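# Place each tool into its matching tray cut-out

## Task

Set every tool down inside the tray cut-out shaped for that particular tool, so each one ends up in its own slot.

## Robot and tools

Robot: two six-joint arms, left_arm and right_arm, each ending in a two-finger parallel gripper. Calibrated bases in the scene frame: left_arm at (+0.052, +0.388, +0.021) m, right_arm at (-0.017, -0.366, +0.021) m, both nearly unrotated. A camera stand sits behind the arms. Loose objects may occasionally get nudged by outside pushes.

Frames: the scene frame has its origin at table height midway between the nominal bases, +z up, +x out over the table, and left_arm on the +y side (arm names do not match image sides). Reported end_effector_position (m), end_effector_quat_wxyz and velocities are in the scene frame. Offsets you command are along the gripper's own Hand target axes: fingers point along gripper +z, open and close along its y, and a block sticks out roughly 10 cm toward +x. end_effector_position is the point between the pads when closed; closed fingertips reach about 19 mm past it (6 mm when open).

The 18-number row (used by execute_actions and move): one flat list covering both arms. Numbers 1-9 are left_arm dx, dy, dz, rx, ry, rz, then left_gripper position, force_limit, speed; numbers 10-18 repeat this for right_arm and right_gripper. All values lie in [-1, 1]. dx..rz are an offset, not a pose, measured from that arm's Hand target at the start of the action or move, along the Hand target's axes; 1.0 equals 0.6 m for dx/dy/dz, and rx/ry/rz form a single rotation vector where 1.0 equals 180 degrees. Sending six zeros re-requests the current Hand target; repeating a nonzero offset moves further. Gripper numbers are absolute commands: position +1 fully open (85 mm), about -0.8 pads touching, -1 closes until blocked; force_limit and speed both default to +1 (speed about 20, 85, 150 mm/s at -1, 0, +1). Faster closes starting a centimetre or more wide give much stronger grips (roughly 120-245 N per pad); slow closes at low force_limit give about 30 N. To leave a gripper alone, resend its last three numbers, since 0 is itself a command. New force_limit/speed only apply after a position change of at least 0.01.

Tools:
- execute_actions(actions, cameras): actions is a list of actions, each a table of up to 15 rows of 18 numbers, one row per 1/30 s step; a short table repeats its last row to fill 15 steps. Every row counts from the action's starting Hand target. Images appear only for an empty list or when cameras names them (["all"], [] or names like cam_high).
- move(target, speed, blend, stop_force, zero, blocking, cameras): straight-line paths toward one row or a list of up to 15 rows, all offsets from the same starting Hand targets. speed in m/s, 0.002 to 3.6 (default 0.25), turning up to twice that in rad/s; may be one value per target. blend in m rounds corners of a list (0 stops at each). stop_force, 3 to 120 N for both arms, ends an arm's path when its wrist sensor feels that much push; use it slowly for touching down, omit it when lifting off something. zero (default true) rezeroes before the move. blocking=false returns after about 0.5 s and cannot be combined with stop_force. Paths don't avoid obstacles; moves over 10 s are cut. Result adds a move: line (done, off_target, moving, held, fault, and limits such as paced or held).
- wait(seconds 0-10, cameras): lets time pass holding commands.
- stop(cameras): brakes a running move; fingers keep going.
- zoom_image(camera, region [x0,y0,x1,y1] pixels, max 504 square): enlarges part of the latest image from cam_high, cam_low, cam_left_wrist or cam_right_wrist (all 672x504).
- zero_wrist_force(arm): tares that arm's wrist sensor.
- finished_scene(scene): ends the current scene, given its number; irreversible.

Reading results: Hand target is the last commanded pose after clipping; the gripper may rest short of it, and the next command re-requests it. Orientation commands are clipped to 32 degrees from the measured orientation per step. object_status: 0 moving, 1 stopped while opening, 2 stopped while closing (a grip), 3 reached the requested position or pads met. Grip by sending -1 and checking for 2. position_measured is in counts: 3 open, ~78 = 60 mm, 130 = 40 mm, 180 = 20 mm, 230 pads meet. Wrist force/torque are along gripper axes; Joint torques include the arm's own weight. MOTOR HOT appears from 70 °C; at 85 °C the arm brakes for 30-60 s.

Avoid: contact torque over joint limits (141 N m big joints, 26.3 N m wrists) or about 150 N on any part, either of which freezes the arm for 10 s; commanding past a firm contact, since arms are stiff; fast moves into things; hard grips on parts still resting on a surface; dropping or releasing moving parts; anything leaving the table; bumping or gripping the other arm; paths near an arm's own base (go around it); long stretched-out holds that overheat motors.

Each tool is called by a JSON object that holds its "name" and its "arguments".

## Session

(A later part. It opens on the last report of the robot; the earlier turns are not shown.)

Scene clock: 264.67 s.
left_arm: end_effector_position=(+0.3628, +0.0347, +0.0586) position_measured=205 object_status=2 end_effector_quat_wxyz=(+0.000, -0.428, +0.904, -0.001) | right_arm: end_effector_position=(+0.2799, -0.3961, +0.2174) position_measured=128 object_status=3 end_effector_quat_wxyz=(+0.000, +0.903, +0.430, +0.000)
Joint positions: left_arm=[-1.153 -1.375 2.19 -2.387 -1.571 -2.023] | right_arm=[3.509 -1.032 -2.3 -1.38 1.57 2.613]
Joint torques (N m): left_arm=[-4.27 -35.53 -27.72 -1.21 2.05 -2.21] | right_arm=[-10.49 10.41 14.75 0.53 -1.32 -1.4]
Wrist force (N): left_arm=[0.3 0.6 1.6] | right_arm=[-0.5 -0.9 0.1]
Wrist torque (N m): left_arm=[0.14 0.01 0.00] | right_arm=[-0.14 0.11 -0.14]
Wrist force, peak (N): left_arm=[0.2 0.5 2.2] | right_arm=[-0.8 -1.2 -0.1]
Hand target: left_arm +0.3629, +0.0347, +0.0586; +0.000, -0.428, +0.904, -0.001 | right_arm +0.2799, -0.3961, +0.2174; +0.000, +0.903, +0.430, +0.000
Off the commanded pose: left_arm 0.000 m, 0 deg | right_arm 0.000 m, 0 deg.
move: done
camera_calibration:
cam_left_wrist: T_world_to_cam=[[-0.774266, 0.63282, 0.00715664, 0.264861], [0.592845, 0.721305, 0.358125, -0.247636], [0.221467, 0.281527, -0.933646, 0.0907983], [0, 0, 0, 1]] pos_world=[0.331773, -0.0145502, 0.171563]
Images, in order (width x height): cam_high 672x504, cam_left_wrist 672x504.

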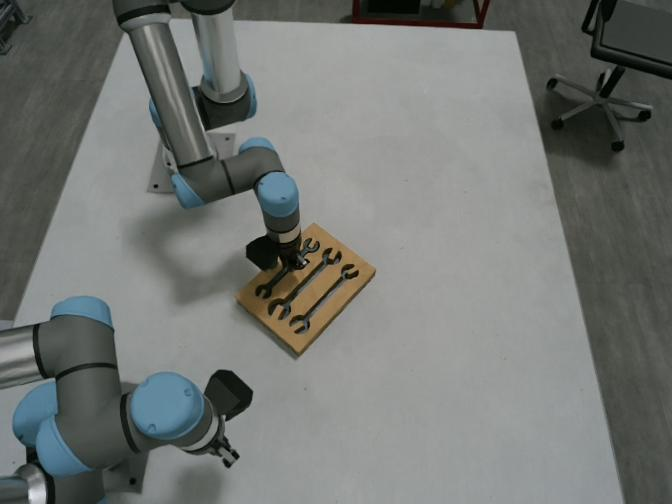

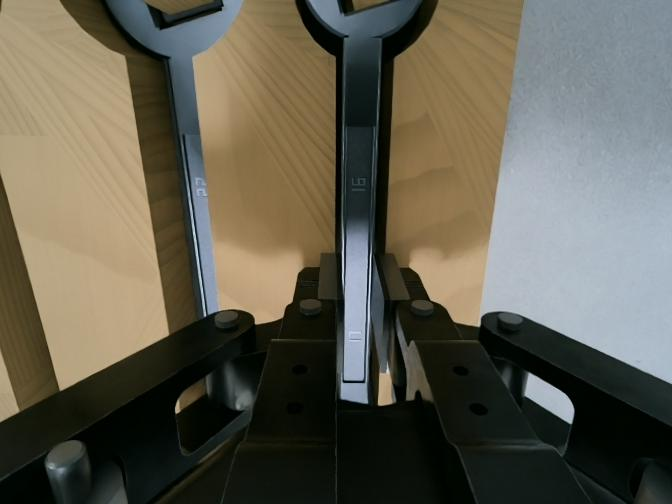

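{"name": "move", "arguments": {"target": [-0.0025,0.0013,0,0,0,0,-1,-0.6,-1,0,0,0,0,0,0,0,-0.6,-1]}}

{"name": "move", "arguments": {"target": [0,0,0.02,0,0,0,-1,-0.6,-1,0,0,0,0,0,0,0,-0.6,-1], "cameras": ["cam_high","cam_left_wrist"], "speed": 0.01, "stop_force": 6}}

{"name": "zoom_image", "arguments": {"camera": "cam_left_wrist", "region": [270, 0, 430, 120]}}

{"name": "zoom_image", "arguments": {"camera": "cam_high", "region": [236, 226, 336, 326]}}

Scene clock: 270.20 s.
left_arm: end_effector_position=(+0.3632, +0.0364, +0.0586) position_measured=205 object_status=2 end_effector_quat_wxyz=(+0.000, -0.428, +0.904, -0.001) | right_arm: end_effector_position=(+0.2799, -0.3961, +0.2174) position_measured=128 object_status=3 end_effector_quat_wxyz=(+0.000, +0.903, +0.430, +0.000)
Joint positions: left_arm=[-1.151 -1.377 2.193 -2.387 -1.571 -2.02] | right_arm=[3.509 -1.032 -2.3 -1.38 1.57 2.613]
Joint torques (N m): left_arm=[6.92 -33.57 -10.6 -5.4 1.95 2.11] | right_arm=[-11.63 11.25 15.14 0.81 -1.35 -1.41]
Wrist force (N): left_arm=[0.2 0.6 1.4] | right_arm=[-0.4 -1.2 0.0]
Wrist torque (N m): left_arm=[0.15 0.03 -0.04] | right_arm=[-0.18 0.10 -0.14]
Wrist force, peak (N): left_arm=[0.2 0.9 1.8] | right_arm=[-0.8 -1.3 -0.1]
Hand target: left_arm +0.3632, +0.0363, +0.0586; +0.000, -0.428, +0.904, -0.001 | right_arm +0.2799, -0.3961, +0.2174; +0.000, +0.903, +0.430, +0.000
Off the commanded pose: left_arm 0.000 m, 0 deg | right_arm 0.000 m, 0 deg.
move: done

Scene clock: 271.50 s.
left_arm: end_effector_position=(+0.3632, +0.0363, +0.0563) position_measured=205 object_status=2 end_effector_quat_wxyz=(+0.000, -0.428, +0.904, -0.001) | right_arm: end_effector_position=(+0.2799, -0.3961, +0.2174) position_measured=128 object_status=3 end_effector_quat_wxyz=(+0.000, +0.903, +0.430, +0.000)
Joint positions: left_arm=[-1.151 -1.373 2.195 -2.394 -1.571 -2.02] | right_arm=[3.509 -1.032 -2.3 -1.38 1.57 2.613]
Joint torques (N m): left_arm=[4.56 -34.47 -26.82 -1.51 1.95 1.35] | right_arm=[-10.15 11.87 15.49 0.49 -1.52 -1.63]
Wrist force (N): left_arm=[0.5 0.0 -0.7] | right_arm=[-0.6 -1.2 0.1]
Wrist torque (N m): left_arm=[0.18 0.04 -0.04] | right_arm=[-0.18 0.12 -0.13]
Wrist force, peak (N): left_arm=[-3.5 8.2 -25.9] | right_arm=[-0.8 -1.2 0.0]
Hand target: left_arm +0.3632, +0.0363, +0.0563; +0.000, -0.428, +0.904, -0.001 (not the last commanded pose) | right_arm +0.2799, -0.3961, +0.2174; +0.000, +0.903, +0.430, +0.000
Off the commanded pose: left_arm 0.010 m, 0 deg | right_arm 0.000 m, 0 deg.
move: contact (left_arm)
camera_calibration:
cam_left_wrist: T_world_to_cam=[[-0.774266, 0.63282, 0.00715664, 0.264033], [0.592845, 0.721305, 0.358125, -0.248252], [0.221467, 0.281527, -0.933646, 0.0881993], [0, 0, 0, 1]] pos_world=[0.332073, -0.0128502, 0.169363]
Images, in order (width x height): cam_high 672x504, cam_left_wrist 672x504.

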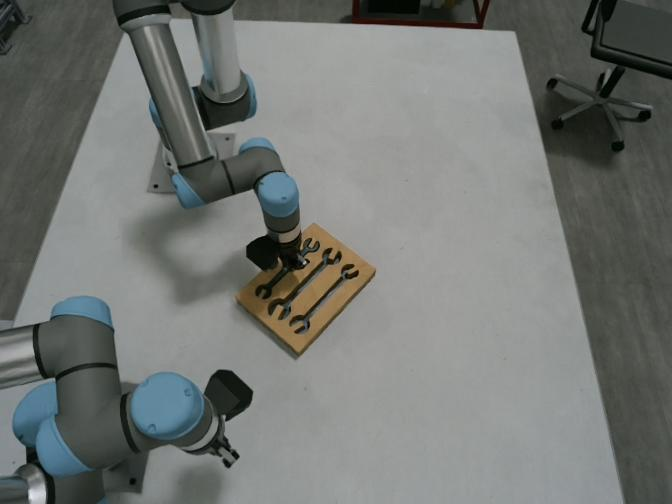

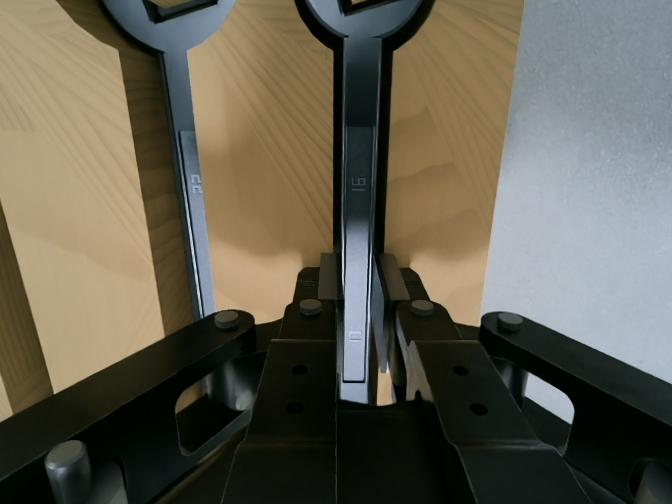

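Scaled by 3.150.

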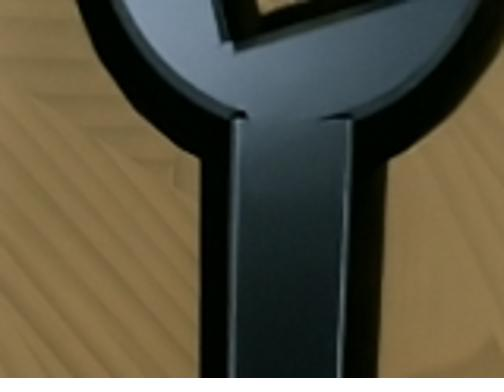

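Scaled by 5.040.

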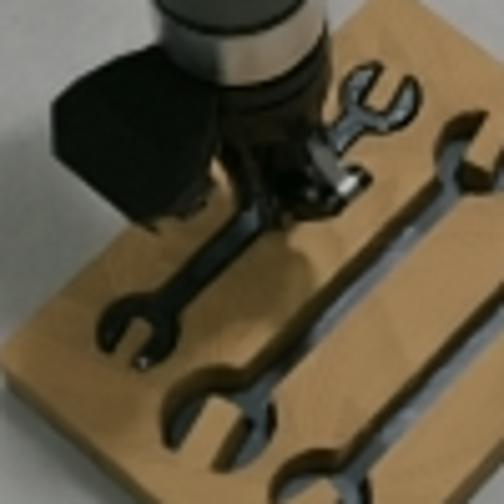

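{"name": "move", "arguments": {"target": [[0,0,-0.005,0,0,0,-1,-0.6,-1,0,0,0,0,0,0,0,-0.6,-1],[-0.003,0.001,-0.005,0,0,0,-1,-0.6,-1,0,0,0,0,0,0,0,-0.6,-1]]}}

{"name": "move", "arguments": {"target": [0,0,0.02,0,0,0,-1,-0.6,-1,0,0,0,0,0,0,0,-0.6,-1], "cameras": ["cam_high","cam_left_wrist"], "speed": 0.01, "stop_force": 6}}

{"name": "zoom_image", "arguments": {"camera": "cam_left_wrist", "region": [270, 0, 430, 120]}}

{"name": "zoom_image", "arguments": {"camera": "cam_high", "region": [236, 226, 336, 326]}}

Scene clock: 280.70 s.
left_arm: end_effector_position=(+0.3639, +0.0382, +0.0594) position_measured=205 object_status=2 end_effector_quat_wxyz=(+0.000, -0.428, +0.904, -0.001) | right_arm: end_effector_position=(+0.2799, -0.3961, +0.2174) position_measured=128 object_status=3 end_effector_quat_wxyz=(+0.000, +0.903, +0.430, +0.000)
Joint positions: left_arm=[-1.148 -1.381 2.195 -2.386 -1.571 -2.017] | right_arm=[3.509 -1.032 -2.3 -1.38 1.57 2.613]
Joint torques (N m): left_arm=[-7.6 -22.16 -18.59 -5.56 1.76 -1.1] | right_arm=[-10.56 10.99 15.09 0.69 -1.35 -1.48]
Wrist force (N): left_arm=[0.2 0.5 1.6] | right_arm=[-0.6 -1.2 -0.1]
Wrist torque (N m): left_arm=[0.12 0.02 -0.04] | right_arm=[-0.18 0.12 -0.14]
Wrist force, peak (N): left_arm=[0.0 0.9 1.8] | right_arm=[-0.5 -1.4 -0.2]
Hand target: left_arm +0.3639, +0.0381, +0.0593; +0.000, -0.428, +0.904, -0.001 | right_arm +0.2799, -0.3961, +0.2174; +0.000, +0.903, +0.430, +0.000
Off the commanded pose: left_arm 0.000 m, 0 deg | right_arm 0.000 m, 0 deg.
move: done

Scene clock: 282.10 s.
left_arm: end_effector_position=(+0.3639, +0.0381, +0.0563) position_measured=205 object_status=2 end_effector_quat_wxyz=(+0.000, -0.428, +0.904, -0.001) | right_arm: end_effector_position=(+0.2799, -0.3961, +0.2174) position_measured=128 object_status=3 end_effector_quat_wxyz=(+0.000, +0.903, +0.430, +0.000)
Joint positions: left_arm=[-1.148 -1.375 2.197 -2.395 -1.571 -2.017] | right_arm=[3.509 -1.032 -2.3 -1.38 1.57 2.613]
Joint torques (N m): left_arm=[-5.61 -35.19 -27.23 -1.85 1.66 -2.6] | right_arm=[-11.18 11.68 15.92 0.67 -1.3 -1.34]
Wrist force (N): left_arm=[0.1 0.1 -0.1] | right_arm=[-0.6 -1.2 0.1]
Wrist torque (N m): left_arm=[0.15 0.07 -0.04] | right_arm=[-0.19 0.12 -0.14]
Wrist force, peak (N): left_arm=[-3.8 7.7 -25.0] | right_arm=[-0.5 -1.4 -0.1]
Hand target: left_arm +0.3639, +0.0381, +0.0564; +0.000, -0.428, +0.904, -0.001 (not the last commanded pose) | right_arm +0.2799, -0.3961, +0.2174; +0.000, +0.903, +0.430, +0.000
Off the commanded pose: left_arm 0.009 m, 0 deg | right_arm 0.000 m, 0 deg.
move: contact (left_arm)
camera_calibration:
cam_left_wrist: T_world_to_cam=[[-0.774266, 0.63282, 0.00715664, 0.263499], [0.592845, 0.721305, 0.358125, -0.249893], [0.221467, 0.281527, -0.933646, 0.0875657], [0, 0, 0, 1]] pos_world=[0.332773, -0.0111502, 0.169363]
Images, in order (width x height): cam_high 672x504, cam_left_wrist 672x504.

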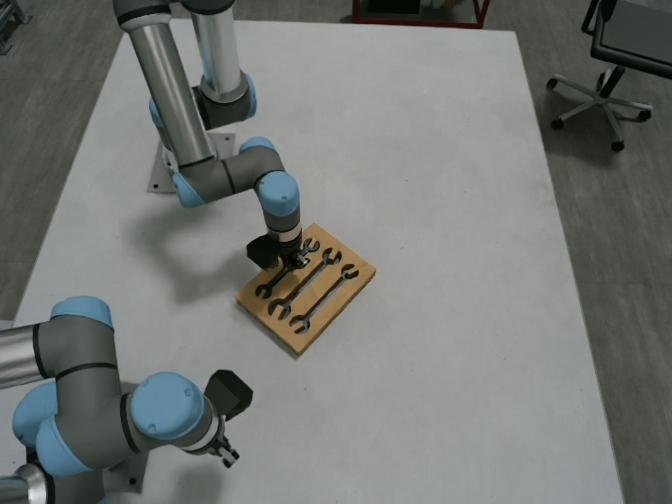

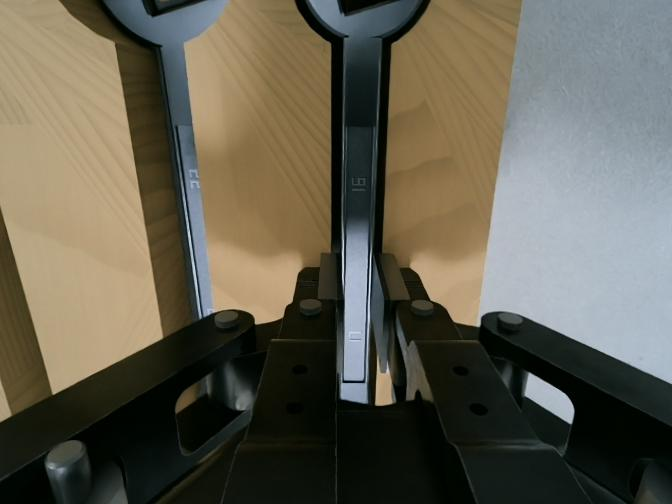

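Scaled by 3.150.

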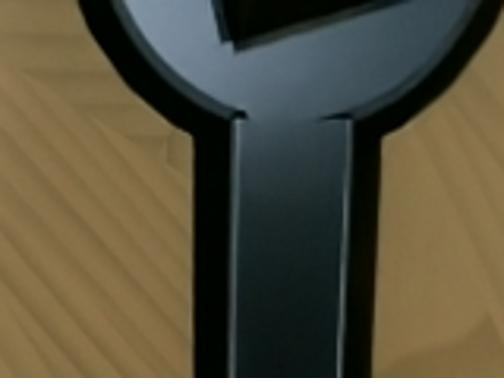

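Scaled by 5.040.

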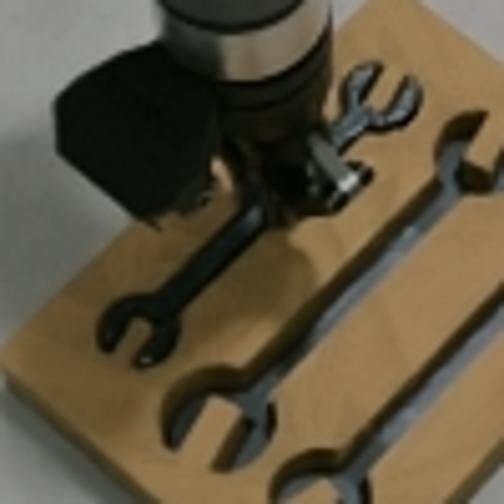

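{"name": "move", "arguments": {"target": [[0,0,-0.001,0,0,0,-1,-0.6,-1,0,0,0,0,0,0,0,-0.6,-1],[0,0,-0.001,0,0,0,0.0,-0.6,-1,0,0,0,0,0,0,0,-0.6,-1],[0,0,-0.15,0,0,0,0.0,-0.6,-1,0,0,0,0,0,0,0,-0.6,-1],[-0.1,-0.25,-0.25,0,0,0,0.0,-0.6,-1,0,0,0,0,0,0,0,-0.6,-1]], "cameras": ["cam_left_wrist","cam_high"], "speed": 0.15}}

{"name": "zoom_image", "arguments": {"camera": "cam_high", "region": [226, 206, 386, 366]}}

Scene clock: 290.70 s.
left_arm: end_effector_position=(+0.5179, -0.0101, +0.2065) position_measured=128 object_status=3 end_effector_quat_wxyz=(+0.000, -0.428, +0.904, -0.001) | right_arm: end_effector_position=(+0.2799, -0.3961, +0.2174) position_measured=128 object_status=3 end_effector_quat_wxyz=(+0.000, +0.903, +0.430, +0.000)
Joint positions: left_arm=[-0.943 -1.267 1.595 -1.899 -1.571 -1.812] | right_arm=[3.509 -1.032 -2.3 -1.38 1.57 2.613]
Joint torques (N m): left_arm=[-5.68 -34.87 -30.93 -4.45 -1.6 -2.54] | right_arm=[-9.56 11.08 15.45 0.95 -1.36 -0.99]
Wrist force (N): left_arm=[0.3 0.2 0.3] | right_arm=[-0.6 -1.0 0.0]
Wrist torque (N m): left_arm=[0.08 0.00 0.05] | right_arm=[-0.16 0.12 -0.13]
Wrist force, peak (N): left_arm=[0.9 2.5 1.3] | right_arm=[-0.6 -1.4 0.0]
Hand target: left_arm +0.5179, -0.0102, +0.2065; +0.000, -0.428, +0.904, -0.001 | right_arm +0.2799, -0.3961, +0.2174; +0.000, +0.903, +0.430, +0.000
Off the commanded pose: left_arm 0.000 m, 0 deg | right_arm 0.000 m, 0 deg.
move: done
camera_calibration:
cam_left_wrist: T_world_to_cam=[[-0.774282, 0.632799, 0.00722927, 0.412147], [0.592859, 0.721321, 0.35807, -0.360167], [0.221372, 0.281533, -0.933667, 0.207223], [0, 0, 0, 1]] pos_world=[0.486773, -0.0593501, 0.319463]
Images, in order (width x height): cam_high 672x504, cam_left_wrist 672x504.

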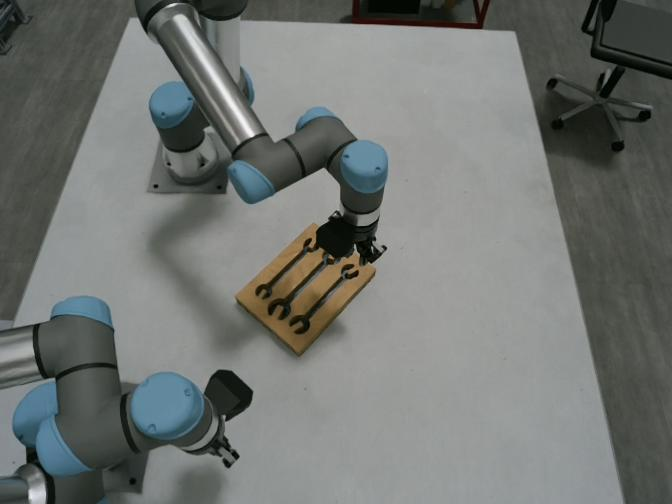

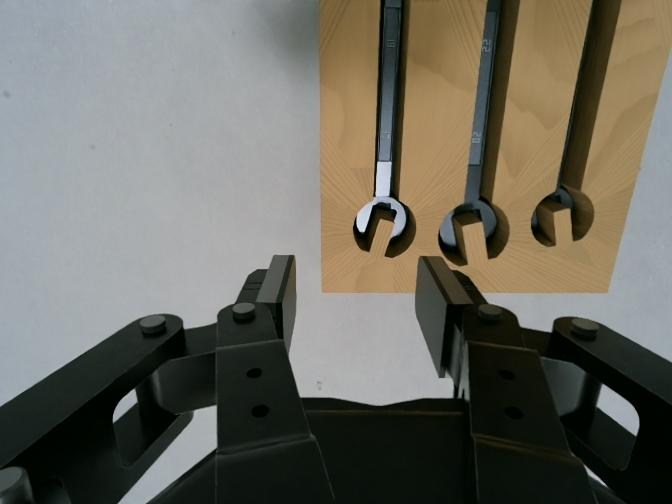

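Scaled by 3.150.

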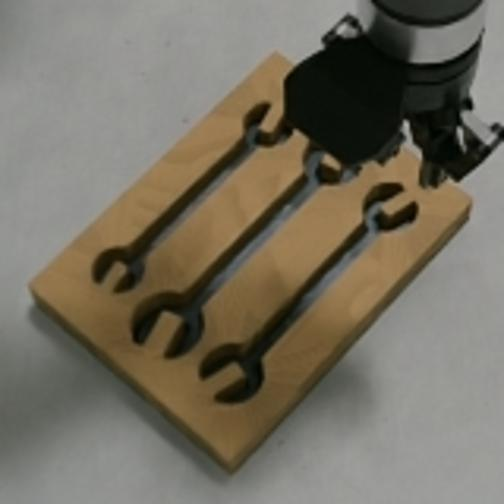

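{"name": "finished_scene", "arguments": {"scene": 1}}

The scene is finished: the task was done.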